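# Place both shakers upright in the holder's wells

## Task

Set every shaker standing upright inside a separate well of the holder, with the holder resting flat, and finish with neither gripper (nor its camera cable) touching any object.

## Robot and tools

Robot: two 6-joint arms, left_arm and right_arm, each ending in a two-finger parallel gripper with a camera on the wrist. Cameras: cam_low (fixed), cam_left_wrist and cam_right_wrist, all 672x504 pixels.

Frames. Scene frame: origin at table-top height, halfway between the two nominal arm bases; +x points out over the table, +y toward left_arm, +z up. Image left/right does not match the arm names. Calibrated bases in the scene frame: left_arm at (+0.032, +0.288, 0) m, right_arm at (+0.006, -0.295, 0) m, each turned only slightly about z (quat_wxyz about (1, 0, 0, 0.02)); up is +z in both. Each arm's end_effector_position (metres) and end_effector_quat_wxyz are given in that arm's own base frame and may be wrong by a few centimetres, more when reaching far. end_effector_position sits between the finger pads, about 1 cm short of the fingertips; the fingers point along the gripper's +z and spread along its y. Fixed cameras and the table use the scene frame.

The row. Every command is made of rows of 14 numbers: left_arm waist, shoulder, elbow, wrist pitch, wrist yaw, wrist roll, opening, then the same seven for right_arm. Always give all 14, even when one arm should stay still (repeat its current Joint targets and its current opening; a 0 opening is a real command). Joint numbers are absolute target angles in radians, not offsets and not Cartesian positions. Stated ranges: waist -2.618 to 3.054, shoulder 0.000 to 3.142, elbow 0.000 to 3.142, wrist pitch -1.571 to 1.571, wrist yaw -1.571 to 1.571, wrist roll -2.094 to 2.094. A target more than 0.059 rad beyond a range end, and beyond the joint's present angle, gets the call refused; real ends can differ by up to 0.059 rad, and a joint pushed to its end yields the line "joint sent to its limit". Opening is an absolute command from -1 (closed) to +1 (fully open). Each step, a target can lead the measured angle by at most 0.339 rad (first three joints) or 2.2 rad (wrist joints), and targets implying a gripper jump above 200 mm are scaled back.

Tools.
execute_actions(actions, cameras): actions is a list of actions; each action is a list of up to 15 rows, one row per 1/30 s step; fewer rows means the last one is held to fill the action's 15 steps (0.5 s). An empty list just reports state and images.
move(target, speed, blend, opening_speed, blocking, cameras): target is one 14-number row or a list of up to 15 rows (all sharing a 10 s budget); joints travel together along smooth paths, with no avoidance of obstacles or the other arm. speed in rad/s, 0.01 to 12.57, default 0.5, limits the joint with the longest travel; one value or one per target. blend in rad rounds corners between listed targets; 0 stops at each. opening_speed (0.2 or more, scale units per second) ramps the fingers. The first row's opening is sent at the start; openings that change in later rows are applied only after arrival and rest there. blocking=false returns after about 0.5 s while motion continues; a new move replaces it. The extra "move:" line reports done, off_target (at rest but a joint more than 0.035 rad off), moving, held or fault, plus limits=held if steps were withheld. done does not prove contact or no contact.
wait(seconds 0 to 10, cameras): lets time pass holding the last command; a running move goes on.
stop(cameras): brakes the running move.
zoom_image(camera, region): closer view of the newest image of cam_low, cam_left_wrist or cam_right_wrist; region [x0, y0, x1, y1] pixels from the top-left, at most 504 by 504.
read_manual(section): licence texts only.
finished_scene(scene): ends the current scene, given its number; cannot be undone.
cameras in any call: omitted, null or ["all"] gives all images; [] gives none; unknown names make the call invalid.

Result lines. Joint positions and Joint velocities: per arm, six joints in row order (rad, rad/s) then the pad gap (m; 0.094 when fully open); "within noise" means that arm is still. Joint targets: what the joints are being driven to now. Tool commands: current opening commands. grip_measured: measured opening on the command scale, reading a little wide when empty and narrower than the part when squeezing, so it shows no clear stop at contact; grip_effort_nm: gripper motor effort, negative closing, with offset and friction hold-over. Joint torques follow row order; joints 1 to 3 wrap at plus or minus 28 N m. "joint command not followed": a clearance check altered targets. MOTOR HOT warns near 75 C; OVER-TEMPERATURE FAULT means that arm folds and idles.

Gripping: to grasp, close to roughly 0.05 below the reading at first touch (0.11 or more for round or small parts) to reach full force, about 50 to 64 N per pad; close slowly on anything fragile. To release, command well above grip_measured.

Avoid: knocking anything off the table or leaving it off; dropping shakers or letting go while they still move; fast impacts, slams and heavy pushing; arm-to-arm contact, especially one gripper closing on the other's fingers; holding loads or stretched poses for long (motor heat). Loose objects may get a brief random nudge, so recheck before finishing. At the end both grippers and their camera cables must be clear of the shakers and the holder.

Each tool is called after "Emit:" as name([rows], argument=value, ...), one row to a line, values as JSON.

## Session

Emit:
execute_actions(actions=[])

Scene clock: 0.00 s.
left_arm: end_effector_position=(+0.4124, -0.0157, +0.1088) grip_measured=+1.000 grip_effort_nm=n/a end_effector_quat_wxyz=(+0.582, +0.023, +0.813, -0.017) | right_arm: end_effector_position=(+0.4043, -0.0169, +0.1048) grip_measured=+1.000 grip_effort_nm=n/a end_effector_quat_wxyz=(+0.608, +0.021, +0.793, -0.032)
Joint positions: left_arm=[-0.029 1.555 0.439 0.788 0.027 0.009 0.094] | right_arm=[-0.018 1.61 0.361 0.986 0.06 -0.01 0.094]
Joint velocities: within noise
Joint torques (N m): no reading
Motor temperatures (°C): left_arm=[27 31 28 33 27 27 24] | right_arm=[26 35 34 31 30 26 25]
Heat: left arm: 33 °C; right arm: 35 °C.
Joint targets: left_arm=[-0.029 1.551 0.443 0.777 0.027 0.009] | right_arm=[-0.018 1.605 0.365 0.981 0.060 -0.010]
Tool commands: left_gripper/opening=+1.0 right_gripper/opening=+1.0

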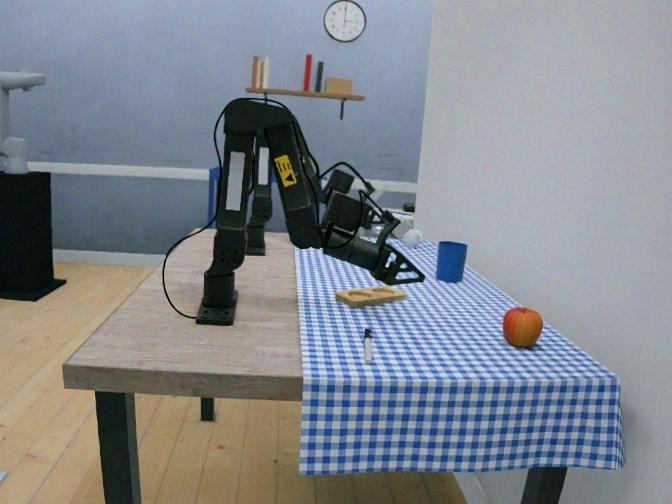

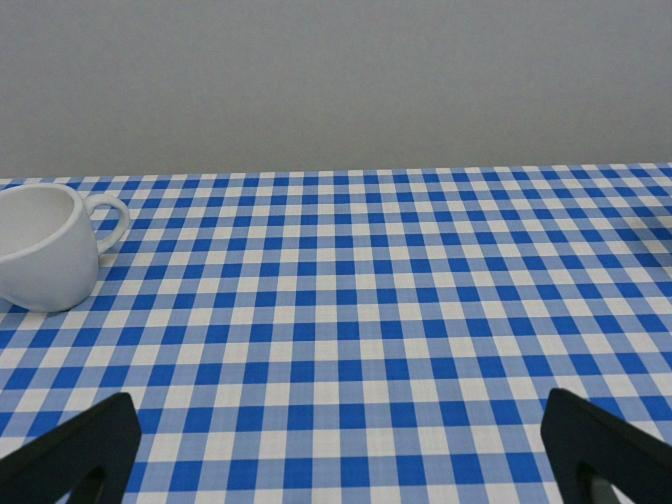

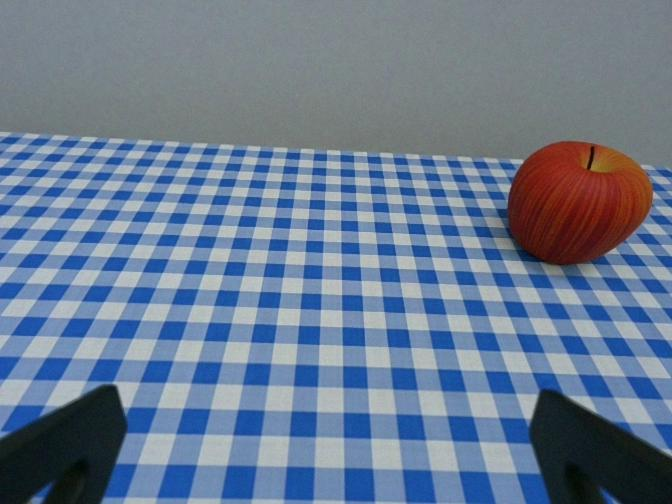

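Emit:
zoom_image(camera="cam_low", region=[290, 190, 490, 340])

Scaled by 2.520 from the camera's 672x504 image, which has a finer 960x720 frame.

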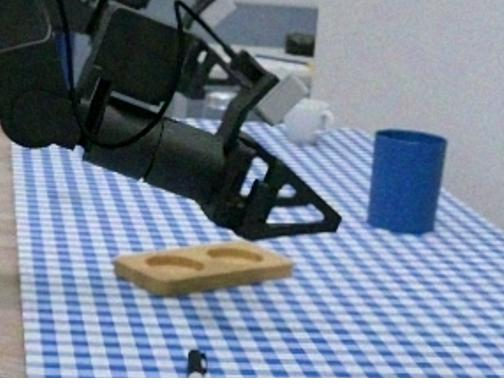

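Emit:
move(target=[0, 1.3, 0.9, -0.55, 0, 0, 1, 0, 1.3, 0.9, -0.55, 0, 0, 1], speed=0.8)

Scene clock: 38.90 s.
left_arm: end_effector_position=(+0.3402, -0.0040, +0.1174) grip_measured=+1.000 grip_effort_nm=0.002 end_effector_quat_wxyz=(+0.294, +0.009, +0.956, -0.007) | right_arm: end_effector_position=(+0.3413, -0.0033, +0.1189) grip_measured=+1.000 grip_effort_nm=-0.027 end_effector_quat_wxyz=(+0.295, +0.001, +0.956, -0.006)
Joint positions: left_arm=[-0.007 1.317 0.873 -0.53 0.014 0.007 0.094] | right_arm=[-0.008 1.319 0.879 -0.533 0.008 -0.009 0.094]
Joint velocities: within noise
Joint torques (N m): left_arm=[0.54 -6.05 9.32 1.34 -0.1 -0.09] | right_arm=[0.79 -6.45 10.06 0.76 -0.06 0.06]
Motor temperatures (°C): left_arm=[27 32 31 40 27 27 24] | right_arm=[26 37 35 33 30 26 24]
Heat: left arm: 40 °C; right arm: 37 °C.
Joint targets: left_arm=[0.000 1.300 0.900 -0.550 0.000 0.000] | right_arm=[0.000 1.300 0.900 -0.550 0.000 0.000]
move: done

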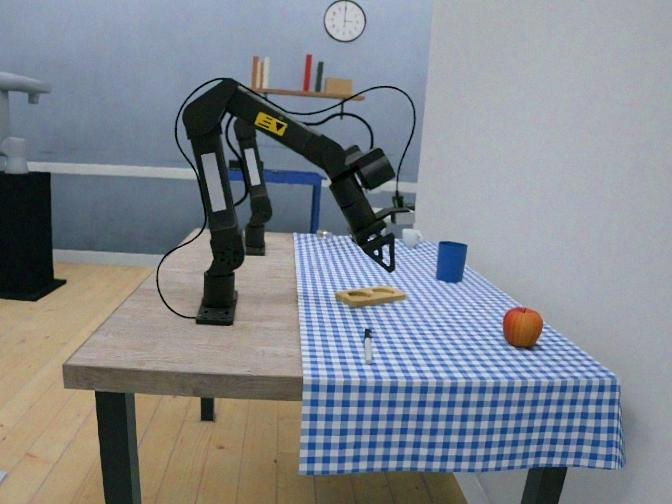

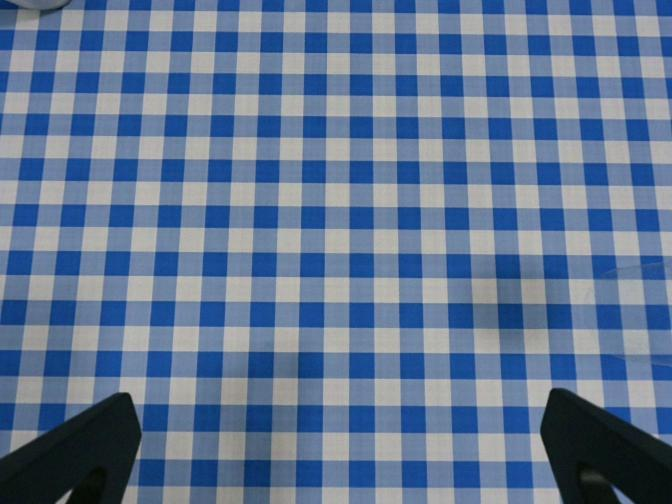

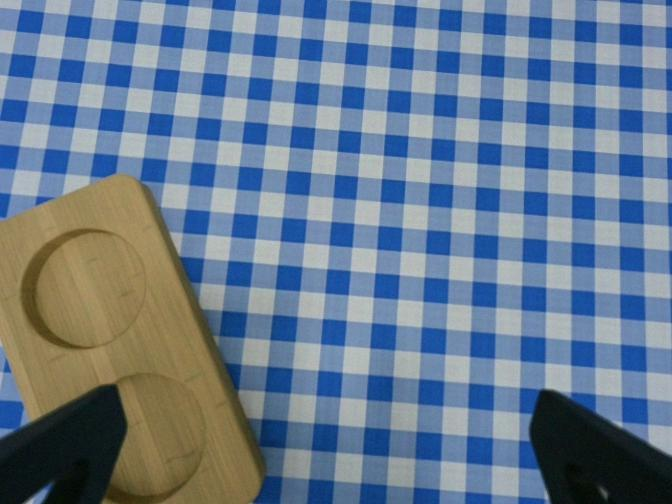

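Emit:
move(target=[-0.35, 1.3, 0.9, -0.55, 0, 0, 1, 0.3, 1.3, 0.9, -0.55, 0, 0, 1], speed=0.8)

Emit:
move(target=[0.5, 1.3, 0.9, -0.55, 0, 0, 1, -0.4, 1.3, 0.9, -0.55, 0, 0, 1], speed=1)

Scene clock: 44.37 s.
left_arm: end_effector_position=(+0.3198, -0.1156, +0.1173) grip_measured=+1.000 grip_effort_nm=0.002 end_effector_quat_wxyz=(+0.289, +0.169, +0.941, -0.052) | right_arm: end_effector_position=(+0.3262, +0.1001, +0.1188) grip_measured=+1.000 grip_effort_nm=-0.027 end_effector_quat_wxyz=(+0.291, -0.145, +0.945, +0.041)
Joint positions: left_arm=[-0.347 1.317 0.873 -0.531 0.006 0.007 0.094] | right_arm=[0.296 1.319 0.879 -0.534 0.002 -0.009 0.094]
Joint velocities: within noise
Joint torques (N m): left_arm=[-0.28 -6.06 9.31 1.35 -0.02 -0.09] | right_arm=[0.39 -6.46 10.06 0.74 0 0.05]
Motor temperatures (°C): left_arm=[27 33 33 39 27 27 24] | right_arm=[26 37 35 33 30 26 24]
Heat: left arm: 39 °C; right arm: 37 °C.
Joint targets: left_arm=[-0.350 1.300 0.900 -0.550 0.000 0.000] | right_arm=[0.300 1.300 0.900 -0.550 0.000 0.000]
move: done

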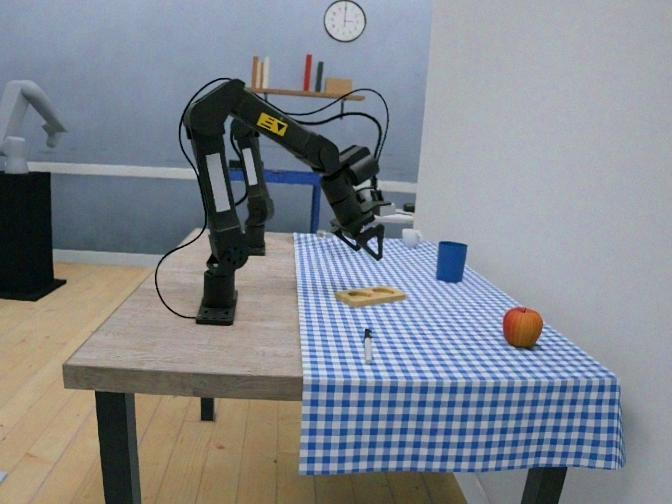

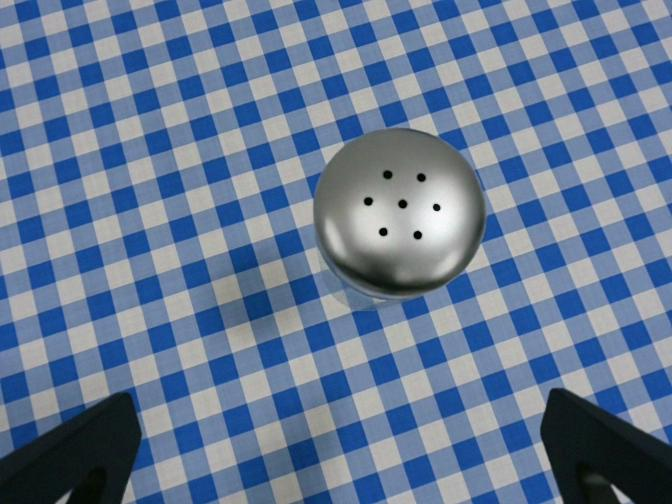

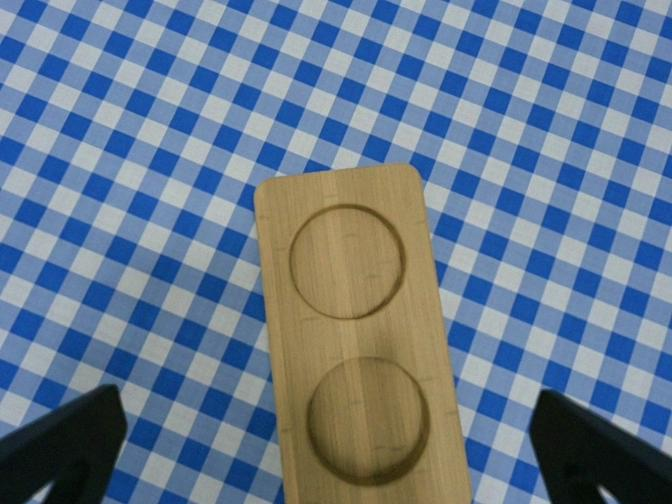

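Scene clock: 45.70 s.
left_arm: end_effector_position=(+0.2988, +0.1624, +0.1173) grip_measured=+1.000 grip_effort_nm=-0.007 end_effector_quat_wxyz=(+0.285, -0.232, +0.927, +0.071) | right_arm: end_effector_position=(+0.3152, -0.1306, +0.1188) grip_measured=+1.000 grip_effort_nm=-0.037 end_effector_quat_wxyz=(+0.288, +0.184, +0.938, -0.059)
Joint positions: left_arm=[0.497 1.317 0.873 -0.531 0.005 0.006 0.094] | right_arm=[-0.395 1.319 0.879 -0.534 0 -0.008 0.094]
Joint velocities: within noise
Joint torques (N m): left_arm=[0.21 -6.09 9.33 1.34 -0.02 -0.09] | right_arm=[-0.21 -6.43 10.06 0.74 0.02 0.06]
Motor temperatures (°C): left_arm=[27 33 33 39 27 27 24] | right_arm=[26 37 35 33 30 26 24]
Heat: left arm: 39 °C; right arm: 37 °C.
Joint targets: left_arm=[0.500 1.300 0.900 -0.550 0.000 0.000] | right_arm=[-0.400 1.300 0.900 -0.550 0.000 0.000]
move: done

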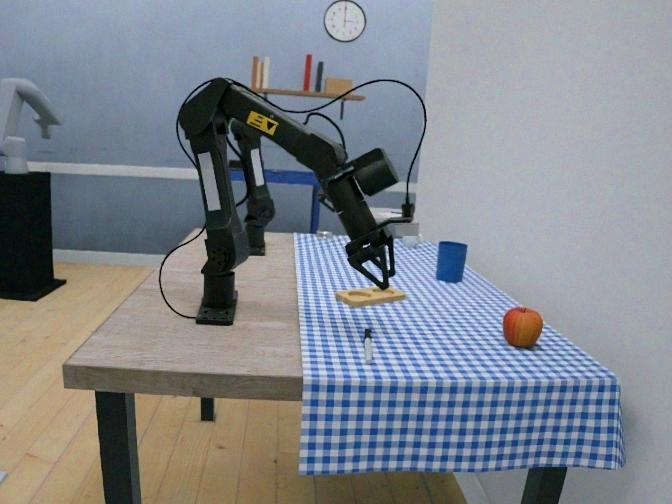

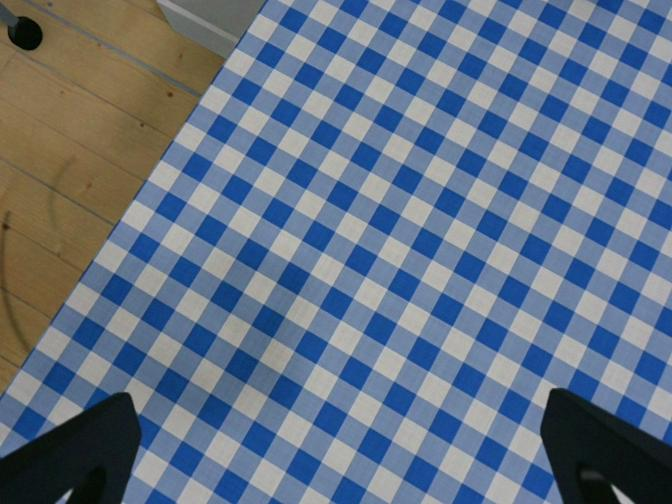

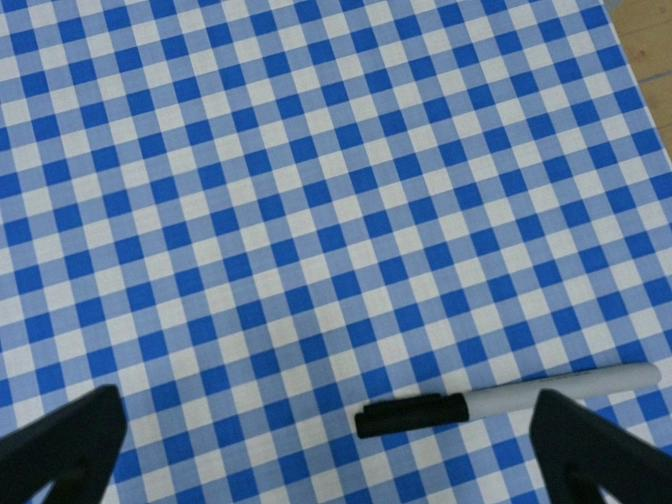

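Emit:
zoom_image(camera="cam_low", region=[280, 200, 440, 320])

Scaled by 3.150 from the camera's 672x504 image, which has a finer 960x720 frame.

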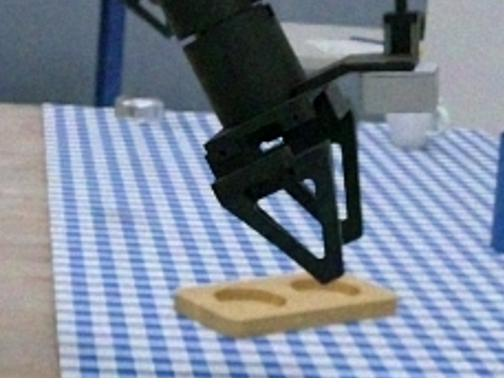

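Emit:
move(target=[0.25, 1.1, 0.95, -0.9, 0, 0, 1, 0.3, 1.1, 0.9, -0.55, 0, 0, 1], speed=1)

Emit:
move(target=[0.9, 1.1, 0.9, -0.9, 0, 0, 1, -0.5, 1.1, 0.9, -0.55, 0, 0, 1], speed=1)

Scene clock: 56.20 s.
left_arm: end_effector_position=(+0.2651, +0.0698, +0.1496) grip_measured=+1.000 grip_effort_nm=-0.007 end_effector_quat_wxyz=(+0.245, -0.120, +0.961, +0.030) | right_arm: end_effector_position=(+0.3196, +0.0982, +0.1832) grip_measured=+1.000 grip_effort_nm=-0.037 end_effector_quat_wxyz=(+0.385, -0.139, +0.911, +0.056)
Joint positions: left_arm=[0.257 1.113 0.921 -0.88 0.004 0.006 0.094] | right_arm=[0.295 1.116 0.879 -0.535 -0.001 -0.008 0.094]
Joint velocities: within noise
Joint torques (N m): left_arm=[-0.5 -3.74 9.37 1.16 -0.01 -0.09] | right_arm=[0.54 -4.74 10.44 0.99 0.03 0.05]
Motor temperatures (°C): left_arm=[27 33 35 38 27 27 24] | right_arm=[26 37 36 32 30 26 24]
Heat: left arm: 38 °C; right arm: 37 °C.
Joint targets: left_arm=[0.250 1.100 0.950 -0.900 0.000 0.000] | right_arm=[0.300 1.100 0.900 -0.550 0.000 0.000]
move: done

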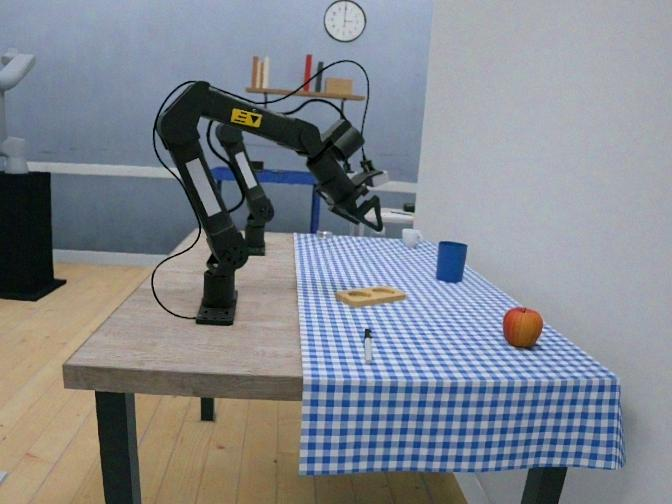

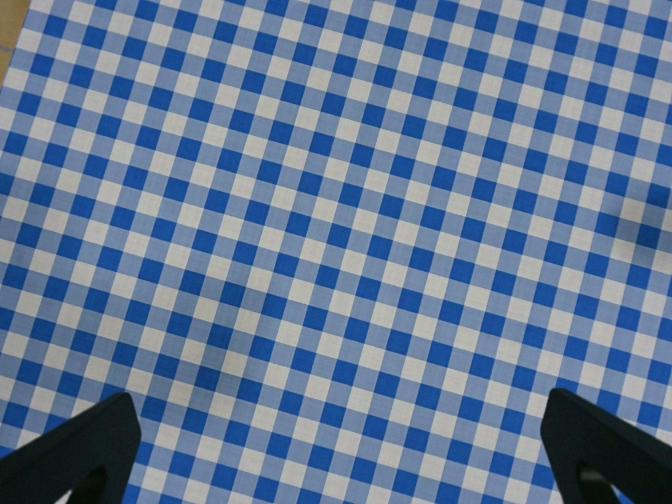

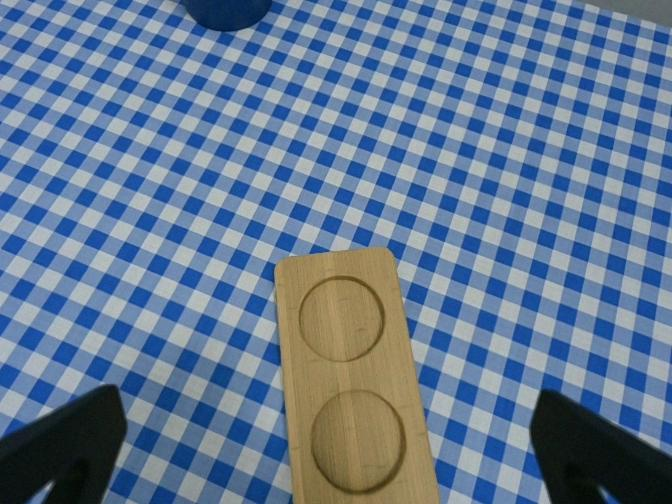

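Scene clock: 57.47 s.
left_arm: end_effector_position=(+0.1715, +0.2138, +0.1495) grip_measured=+1.000 grip_effort_nm=-0.012 end_effector_quat_wxyz=(+0.223, -0.416, +0.875, +0.106) | right_arm: end_effector_position=(+0.2947, -0.1579, +0.1832) grip_measured=+1.000 grip_effort_nm=-0.042 end_effector_quat_wxyz=(+0.377, +0.222, +0.894, -0.097)
Joint positions: left_arm=[0.894 1.113 0.921 -0.88 0.005 0.006 0.094] | right_arm=[-0.495 1.116 0.879 -0.535 0 -0.008 0.094]
Joint velocities: within noise
Joint torques (N m): left_arm=[0.44 -3.77 5.14 1.18 -0.02 -0.09] | right_arm=[-0.47 -4.72 10.44 0.99 0.02 0.04]
Motor temperatures (°C): left_arm=[27 33 34 38 27 27 24] | right_arm=[26 37 36 32 29 26 24]
Heat: left arm: 38 °C; right arm: 37 °C.
Joint targets: left_arm=[0.900 1.100 0.900 -0.900 0.000 0.000] | right_arm=[-0.500 1.100 0.900 -0.550 0.000 0.000]
move: done

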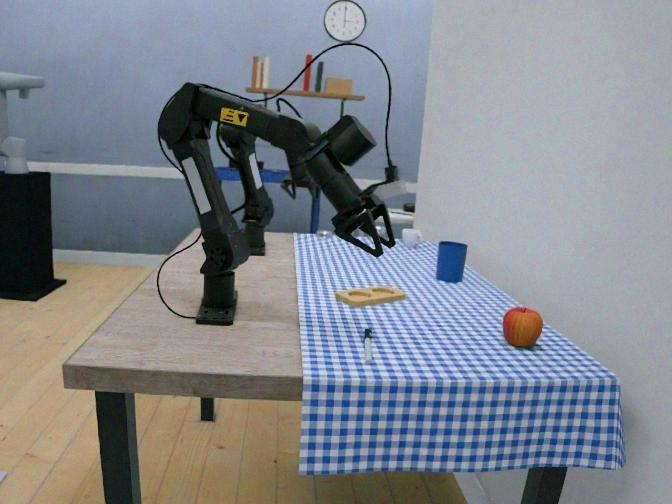

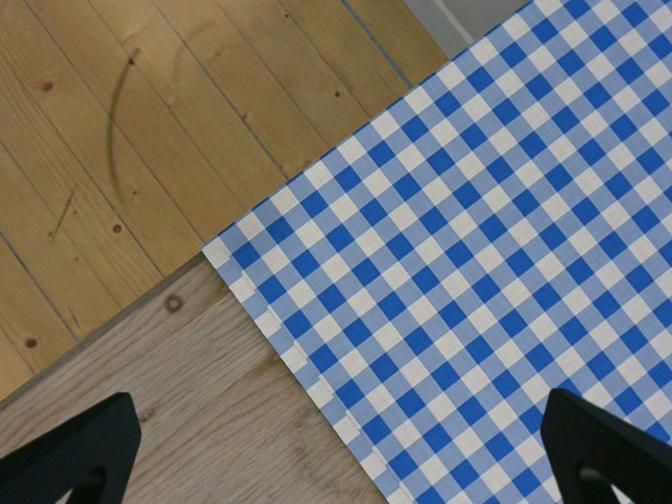

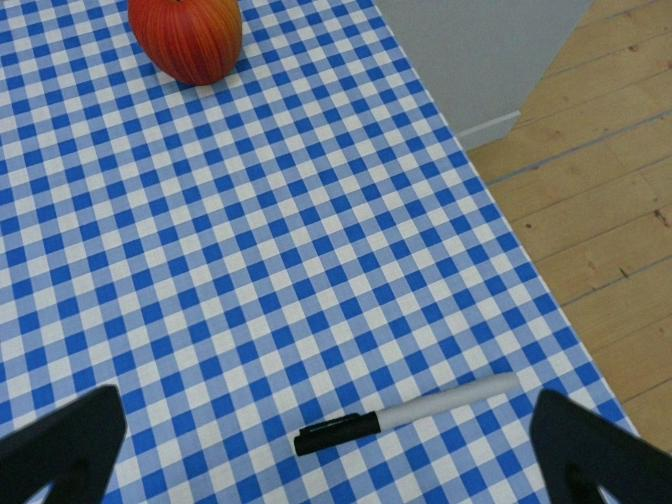

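Emit:
move(target=[0.3, 0.8, 0.8, -1.15, 0, 0, 1, -0.5, 1.1, 0.9, -0.55, 0, 0, 1], speed=1, cameras=["cam_left_wrist"])

Emit:
move(target=[-0.3, 0.8, 0.8, -1.15, 0, 0, 1, -0.5, 1.1, 0.9, -0.55, 0, 0, 1], speed=1)

Scene clock: 68.10 s.
left_arm: end_effector_position=(+0.1814, +0.0580, +0.1486) grip_measured=+1.000 grip_effort_nm=-0.017 end_effector_quat_wxyz=(+0.222, -0.145, +0.964, +0.034) | right_arm: end_effector_position=(+0.2947, -0.1579, +0.1832) grip_measured=+1.000 grip_effort_nm=-0.046 end_effector_quat_wxyz=(+0.377, +0.222, +0.894, -0.097)
Joint positions: left_arm=[0.307 0.807 0.818 -1.129 0.003 0.006 0.094] | right_arm=[-0.495 1.116 0.879 -0.535 0 -0.008 0.094]
Joint velocities: within noise
Joint torques (N m): left_arm=[-0.5 -0.54 5.14 1.11 0 -0.09] | right_arm=[-0.49 -4.71 10.44 0.99 0.02 0.04]
Motor temperatures (°C): left_arm=[27 32 33 37 27 27 24] | right_arm=[26 37 36 32 29 26 24]
Heat: left arm: 37 °C; right arm: 37 °C.
Joint targets: left_arm=[0.300 0.800 0.800 -1.150 0.000 0.000] | right_arm=[-0.500 1.100 0.900 -0.550 0.000 0.000]
move: done
Images, in order (width x height): cam_left_wrist 672x504.

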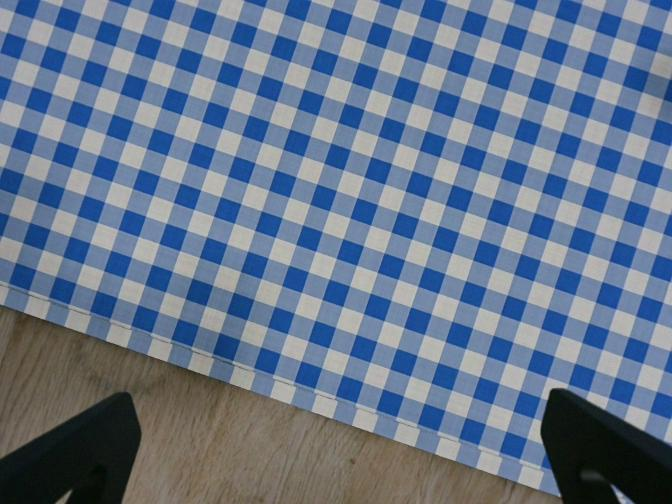

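Scene clock: 69.17 s.
left_arm: end_effector_position=(+0.1823, -0.0543, +0.1485) grip_measured=+1.000 grip_effort_nm=-0.022 end_effector_quat_wxyz=(+0.222, +0.145, +0.964, -0.033) | right_arm: end_effector_position=(+0.2947, -0.1579, +0.1832) grip_measured=+1.000 grip_effort_nm=-0.037 end_effector_quat_wxyz=(+0.377, +0.222, +0.894, -0.097)
Joint positions: left_arm=[-0.293 0.807 0.818 -1.13 0.002 0.006 0.094] | right_arm=[-0.495 1.116 0.879 -0.535 0 -0.008 0.094]
Joint velocities: within noise
Joint torques (N m): left_arm=[-0.55 -0.54 5.14 1.11 0.01 -0.09] | right_arm=[-0.49 -4.72 10.45 0.99 0.02 0.04]
Motor temperatures (°C): left_arm=[27 32 32 36 27 27 24] | right_arm=[26 37 36 32 29 26 24]
Heat: left arm: 36 °C; right arm: 37 °C.
Joint targets: left_arm=[-0.300 0.800 0.800 -1.150 0.000 0.000] | right_arm=[-0.500 1.100 0.900 -0.550 0.000 0.000]
move: done

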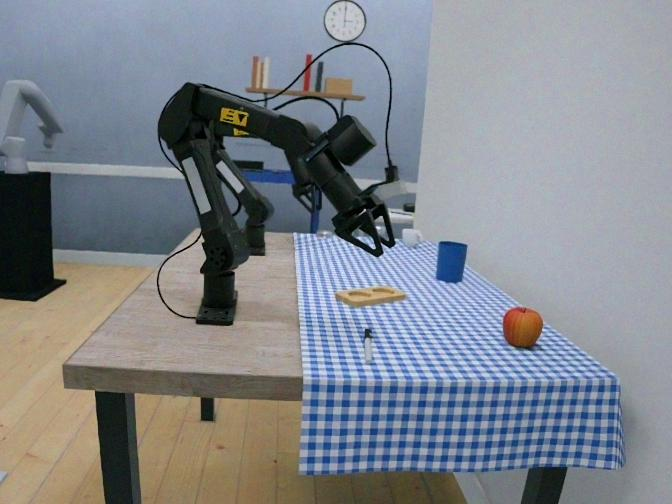

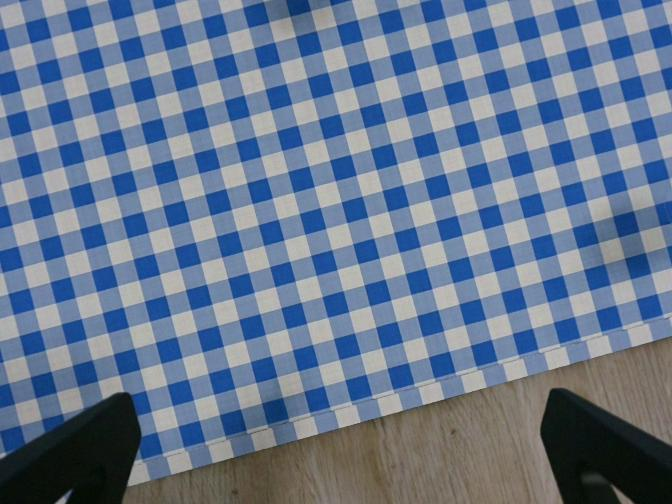

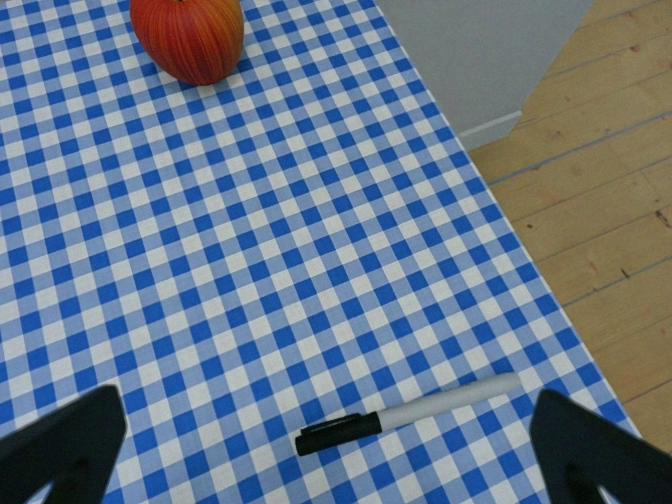

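Emit:
zoom_image(camera="cam_low", region=[290, 210, 390, 280])

Emit:
execute_actions(actions=[], cameras=["cam_low","cam_right_wrist"])

Scaled by 5.040 from the camera's 672x504 image, which has a finer 960x720 frame.

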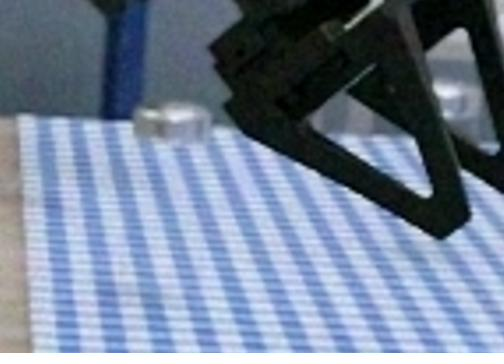

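Scene clock: 80.77 s.
left_arm: end_effector_position=(+0.1822, -0.0543, +0.1485) grip_measured=+1.000 grip_effort_nm=-0.022 end_effector_quat_wxyz=(+0.222, +0.145, +0.964, -0.033) | right_arm: end_effector_position=(+0.2947, -0.1579, +0.1832) grip_measured=+1.000 grip_effort_nm=-0.046 end_effector_quat_wxyz=(+0.377, +0.222, +0.894, -0.097)
Joint positions: left_arm=[-0.293 0.807 0.818 -1.13 0.002 0.006 0.094] | right_arm=[-0.495 1.116 0.879 -0.535 0 -0.008 0.094]
Joint velocities: within noise
Joint torques (N m): left_arm=[-0.51 -0.53 5.12 1.11 0.02 -0.09] | right_arm=[-0.49 -4.71 10.44 1 0.02 0.05]
Motor temperatures (°C): left_arm=[27 31 31 36 27 27 24] | right_arm=[26 36 36 32 29 26 24]
Heat: left arm: 36 °C; right arm: 36 °C.
Joint targets: left_arm=[-0.300 0.800 0.800 -1.150 0.000 0.000] | right_arm=[-0.500 1.100 0.900 -0.550 0.000 0.000]
Tool commands: left_gripper/opening=+1.0 right_gripper/opening=+1.0
Images, in order (width x height): cam_low 672x504, cam_right_wrist 672x504.

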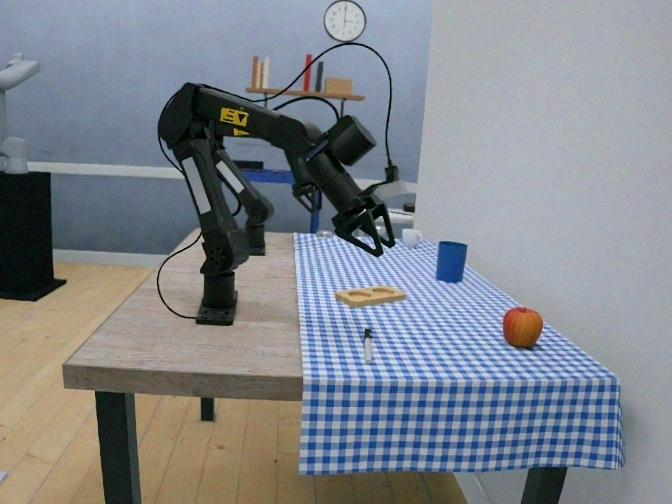

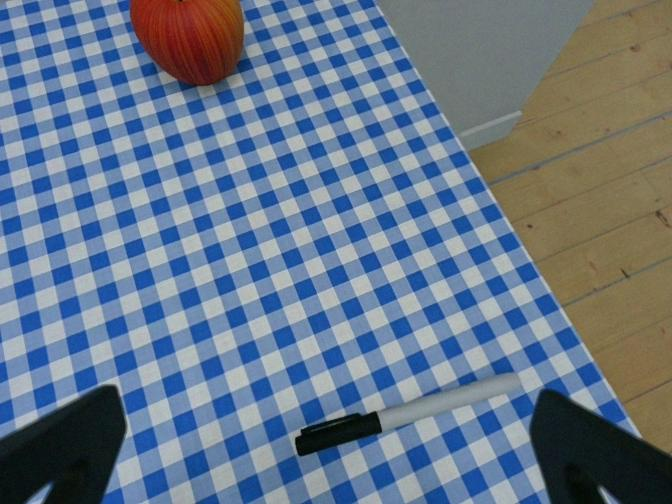

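Emit:
move(target=[0.65, 1.3, 0.9, -0.3, 0, 0, 1, -0.2, 1.1, 1.0, 0, 0, 0, 1], speed=1)

Scene clock: 107.77 s.
left_arm: end_effector_position=(+0.3017, +0.2286, +0.1574) grip_measured=+1.000 grip_effort_nm=-0.022 end_effector_quat_wxyz=(+0.381, -0.288, +0.869, +0.127) | right_arm: end_effector_position=(+0.3924, -0.0815, +0.3441) grip_measured=+1.000 grip_effort_nm=-0.046 end_effector_quat_wxyz=(+0.648, +0.076, +0.755, -0.070)
Joint positions: left_arm=[0.647 1.294 0.868 -0.318 0.003 0.006 0.094] | right_arm=[-0.207 1.116 0.978 -0.012 0.001 -0.008 0.094]
Joint velocities: within noise
Joint torques (N m): left_arm=[0.18 -4.23 10.02 2.01 -0.01 -0.1] | right_arm=[0.66 -5.04 10.95 1.61 0.02 0.05]
Motor temperatures (°C): left_arm=[27 31 30 35 27 27 24] | right_arm=[26 36 36 33 29 26 24]
Heat: left arm: 35 °C; right arm: 36 °C.
Joint targets: left_arm=[0.650 1.300 0.900 -0.300 0.000 0.000] | right_arm=[-0.200 1.100 1.000 0.000 0.000 0.000]
move: done

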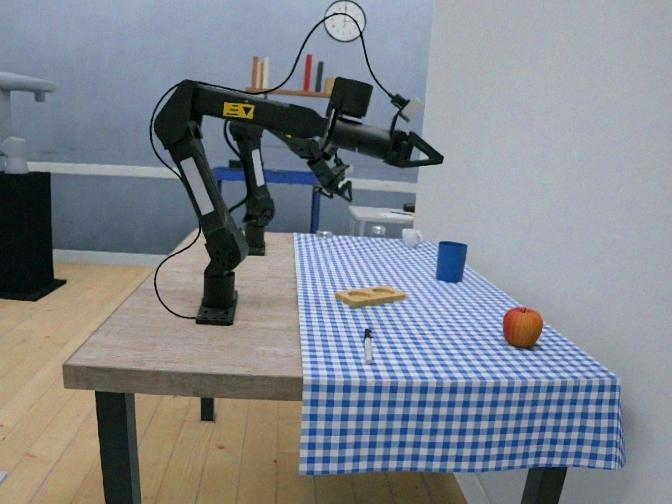

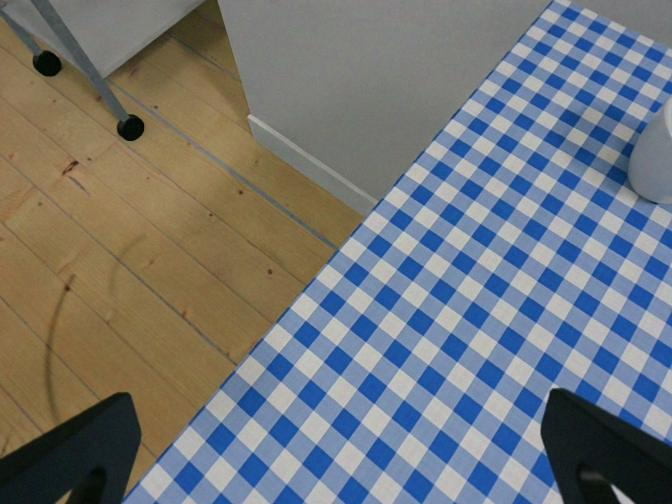

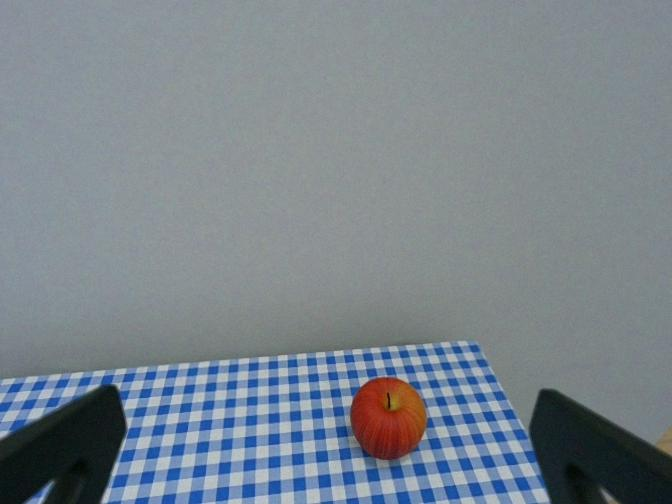

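Emit:
zoom_image(camera="cam_low", region=[290, 210, 430, 300])

Scaled by 3.600 from the camera's 672x504 image, which has a finer 960x720 frame.

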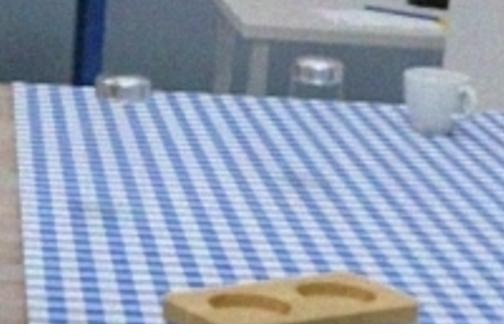

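Emit:
zoom_image(camera="cam_low", region=[305, 220, 345, 260])

Emit:
zoom_image(camera="cam_low", region=[358, 220, 398, 260])

Scaled by 12.600 from the camera's 672x504 image, which has a finer 960x720 frame.

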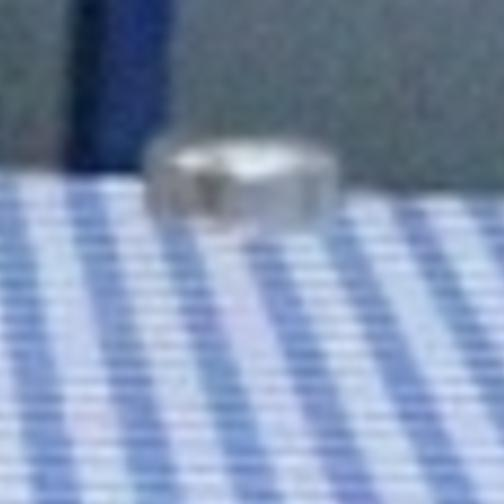

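Scaled by 12.600 from the camera's 672x504 image, which has a finer 960x720 frame.

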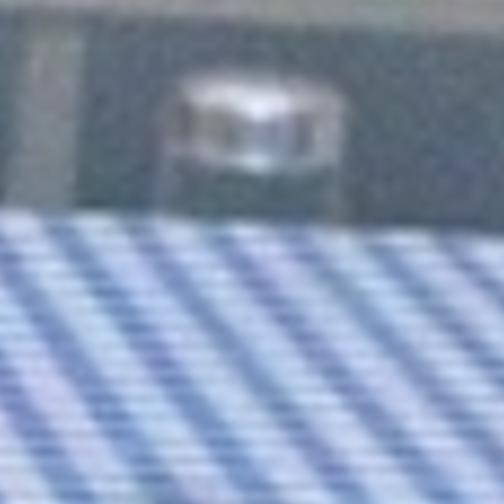

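Emit:
move(target=[-0.8, 0.9, 0.8, -0.9, 0, 0, 1, -0.2, 1.1, 1.0, 0, 0, 0, 1], speed=1)

Scene clock: 128.73 s.
left_arm: end_effector_position=(+0.1744, -0.1762, +0.1593) grip_measured=+1.000 grip_effort_nm=-0.037 end_effector_quat_wxyz=(+0.273, +0.372, +0.880, -0.114) | right_arm: end_effector_position=(+0.3925, -0.0816, +0.3443) grip_measured=+1.000 grip_effort_nm=-0.046 end_effector_quat_wxyz=(+0.648, +0.076, +0.754, -0.070)
Joint positions: left_arm=[-0.794 0.911 0.819 -0.879 0.002 0.006 0.094] | right_arm=[-0.207 1.116 0.978 -0.011 0.001 -0.008 0.094]
Joint velocities: within noise
Joint torques (N m): left_arm=[-0.5 -2 5.44 1.34 0.01 -0.08] | right_arm=[0.68 -5.04 10.95 1.59 0.02 0.04]
Motor temperatures (°C): left_arm=[26 31 34 38 26 27 24] | right_arm=[26 36 38 35 29 26 24]
Heat: left arm: 38 °C; right arm: 38 °C.
Joint targets: left_arm=[-0.800 0.900 0.800 -0.900 0.000 0.000] | right_arm=[-0.200 1.100 1.000 0.000 0.000 0.000]
move: done

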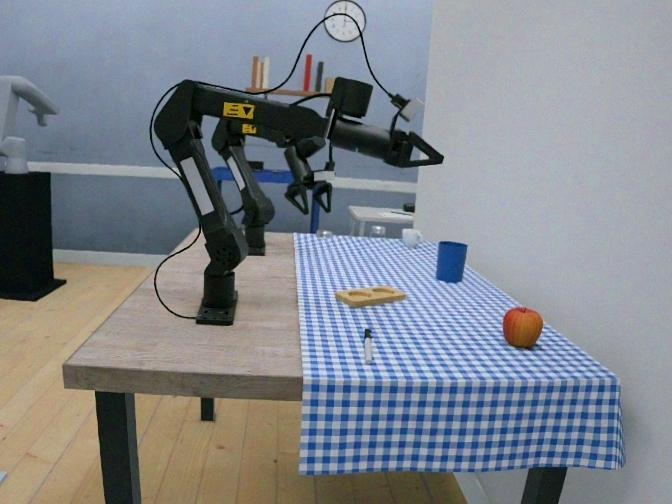

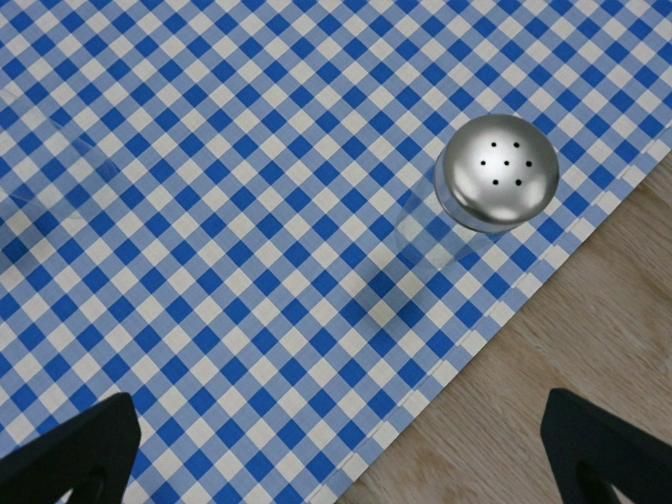

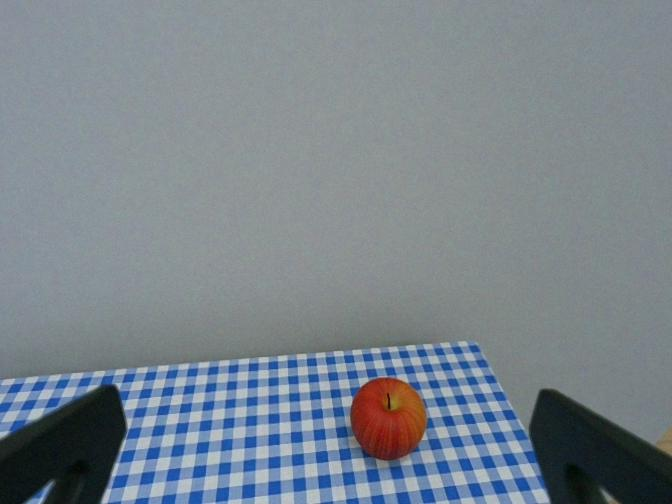

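Emit:
move(target=[0.6, 0.8, 0.9, -0.6, 0, 0, 1, 0.3, 1.5, 1.5, -1.0, 0, 0, 1], speed=1, cameras=[])

Emit:
move(target=[0.6, 0.8, 0.9, -0.6, 0, 0, 1, 0.92, 1.887, 1.835, -1.398, 0, 0, 1], speed=0.8, cameras=["cam_low","cam_right_wrist"])

Scene clock: 198.40 s.
left_arm: end_effector_position=(+0.2404, +0.1628, +0.2539) grip_measured=+1.000 grip_effort_nm=-0.046 end_effector_quat_wxyz=(+0.465, -0.253, +0.836, +0.142) | right_arm: end_effector_position=(+0.3624, +0.1111, +0.2306) grip_measured=+1.000 grip_effort_nm=-0.046 end_effector_quat_wxyz=(+0.282, -0.144, +0.948, +0.040)
Joint positions: left_arm=[0.594 0.811 0.871 -0.615 0.003 0.006 0.094] | right_arm=[0.295 1.487 1.476 -0.982 0.001 -0.008 0.094]
Joint velocities: within noise
Joint torques (N m): left_arm=[0.51 -1.44 9.66 2.18 0 -0.08] | right_arm=[0.44 -5.48 10.29 0.69 0.01 0.05]
Motor temperatures (°C): left_arm=[26 30 30 36 26 27 24] | right_arm=[26 35 39 36 29 25 24]
Heat: left arm: 36 °C; right arm: 39 °C.
Joint targets: left_arm=[0.600 0.800 0.900 -0.600 0.000 0.000] | right_arm=[0.300 1.500 1.500 -1.000 0.000 0.000]
move: done
No camera images: "cameras" was empty.

Scene clock: 200.03 s.
left_arm: end_effector_position=(+0.2405, +0.1629, +0.2540) grip_measured=+1.000 grip_effort_nm=-0.042 end_effector_quat_wxyz=(+0.466, -0.252, +0.836, +0.143) | right_arm: end_effector_position=(+0.2263, +0.3032, +0.1696) grip_measured=+1.000 grip_effort_nm=-0.051 end_effector_quat_wxyz=(+0.057, -0.449, +0.891, +0.029)
Joint positions: left_arm=[0.594 0.811 0.871 -0.614 0.003 0.006 0.094] | right_arm=[0.926 1.872 1.813 -1.382 -0.002 -0.008 0.094]
Joint velocities: within noise
Joint torques (N m): left_arm=[0.5 -1.46 9.65 2.18 -0.01 -0.09] | right_arm=[-0.54 -8.32 9.35 0.06 0.04 0.04]
Motor temperatures (°C): left_arm=[26 30 31 36 26 27 24] | right_arm=[26 35 39 36 29 25 24]
Heat: left arm: 36 °C; right arm: 39 °C.
Joint targets: left_arm=[0.600 0.800 0.900 -0.600 0.000 0.000] | right_arm=[0.920 1.887 1.835 -1.398 0.000 0.000]
move: done
Images, in order (width x height): cam_low 672x504, cam_right_wrist 672x504.

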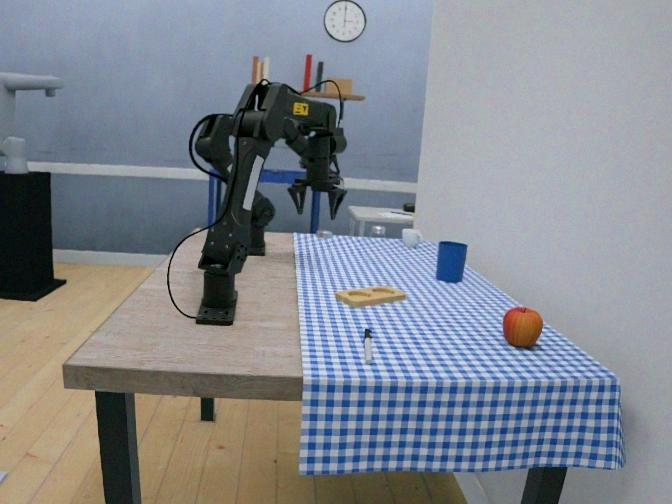

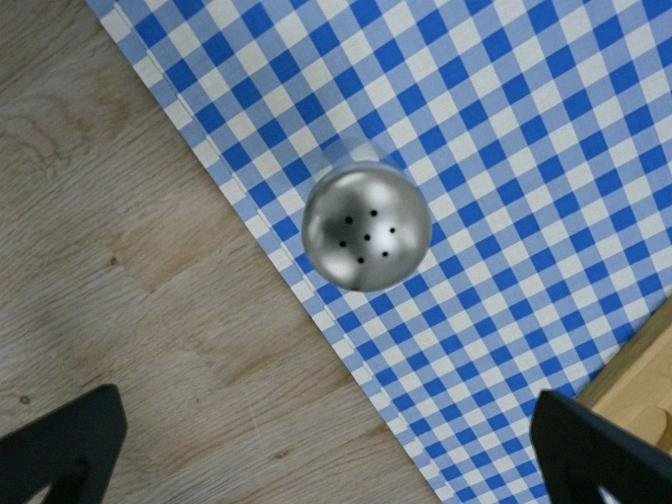

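Emit:
move([
  [0.6, 0.8, 0.9, -0.6, 0, 0, 1, 0.892, 1.95, 1.834, -1.293, 0, 0, 1],
  [0.6, 0.8, 0.9, -0.6, 0, 0, 1, 0.892, 1.963, 1.655, -1.105, 0, 0, 1],
], speed=0.4, cameras=["cam_low","cam_right_wrist"])

Scene clock: 230.33 s.
left_arm: end_effector_position=(+0.2405, +0.1629, +0.2540) grip_measured=+1.000 grip_effort_nm=-0.046 end_effector_quat_wxyz=(+0.466, -0.252, +0.836, +0.143) | right_arm: end_effector_position=(+0.2547, +0.3208, +0.1087) grip_measured=+1.000 grip_effort_nm=-0.051 end_effector_quat_wxyz=(+0.075, -0.435, +0.896, +0.037)
Joint positions: left_arm=[0.594 0.811 0.871 -0.614 0.003 0.006 0.094] | right_arm=[0.897 1.945 1.663 -1.121 -0.001 -0.008 0.094]
Joint velocities: within noise
Joint torques (N m): left_arm=[0.5 -1.44 9.65 2.18 0 -0.08] | right_arm=[-0.39 -8.87 6.72 0.43 0.04 0.04]
Motor temperatures (°C): left_arm=[26 30 36 39 26 27 24] | right_arm=[26 36 37 32 29 25 24]
Heat: left arm: 39 °C; right arm: 37 °C.
Joint targets: left_arm=[0.600 0.800 0.900 -0.600 0.000 0.000] | right_arm=[0.892 1.963 1.655 -1.105 0.000 0.000]
move: done
Images, in order (width x height): cam_low 672x504, cam_right_wrist 672x504.

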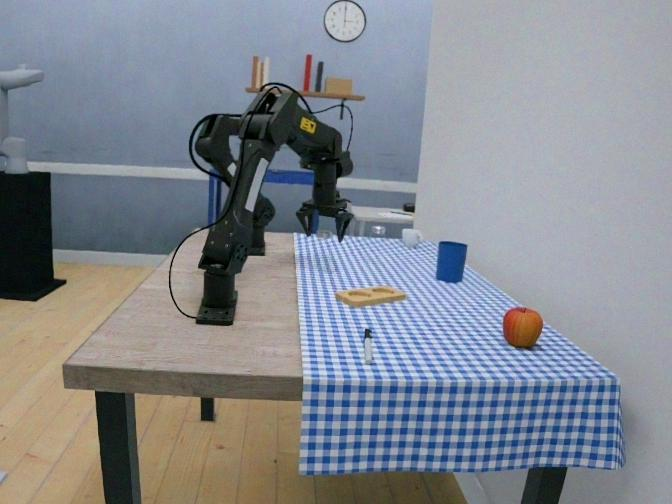

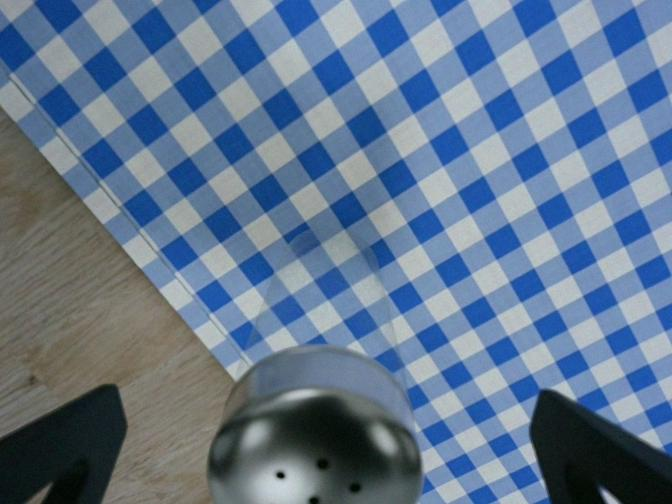

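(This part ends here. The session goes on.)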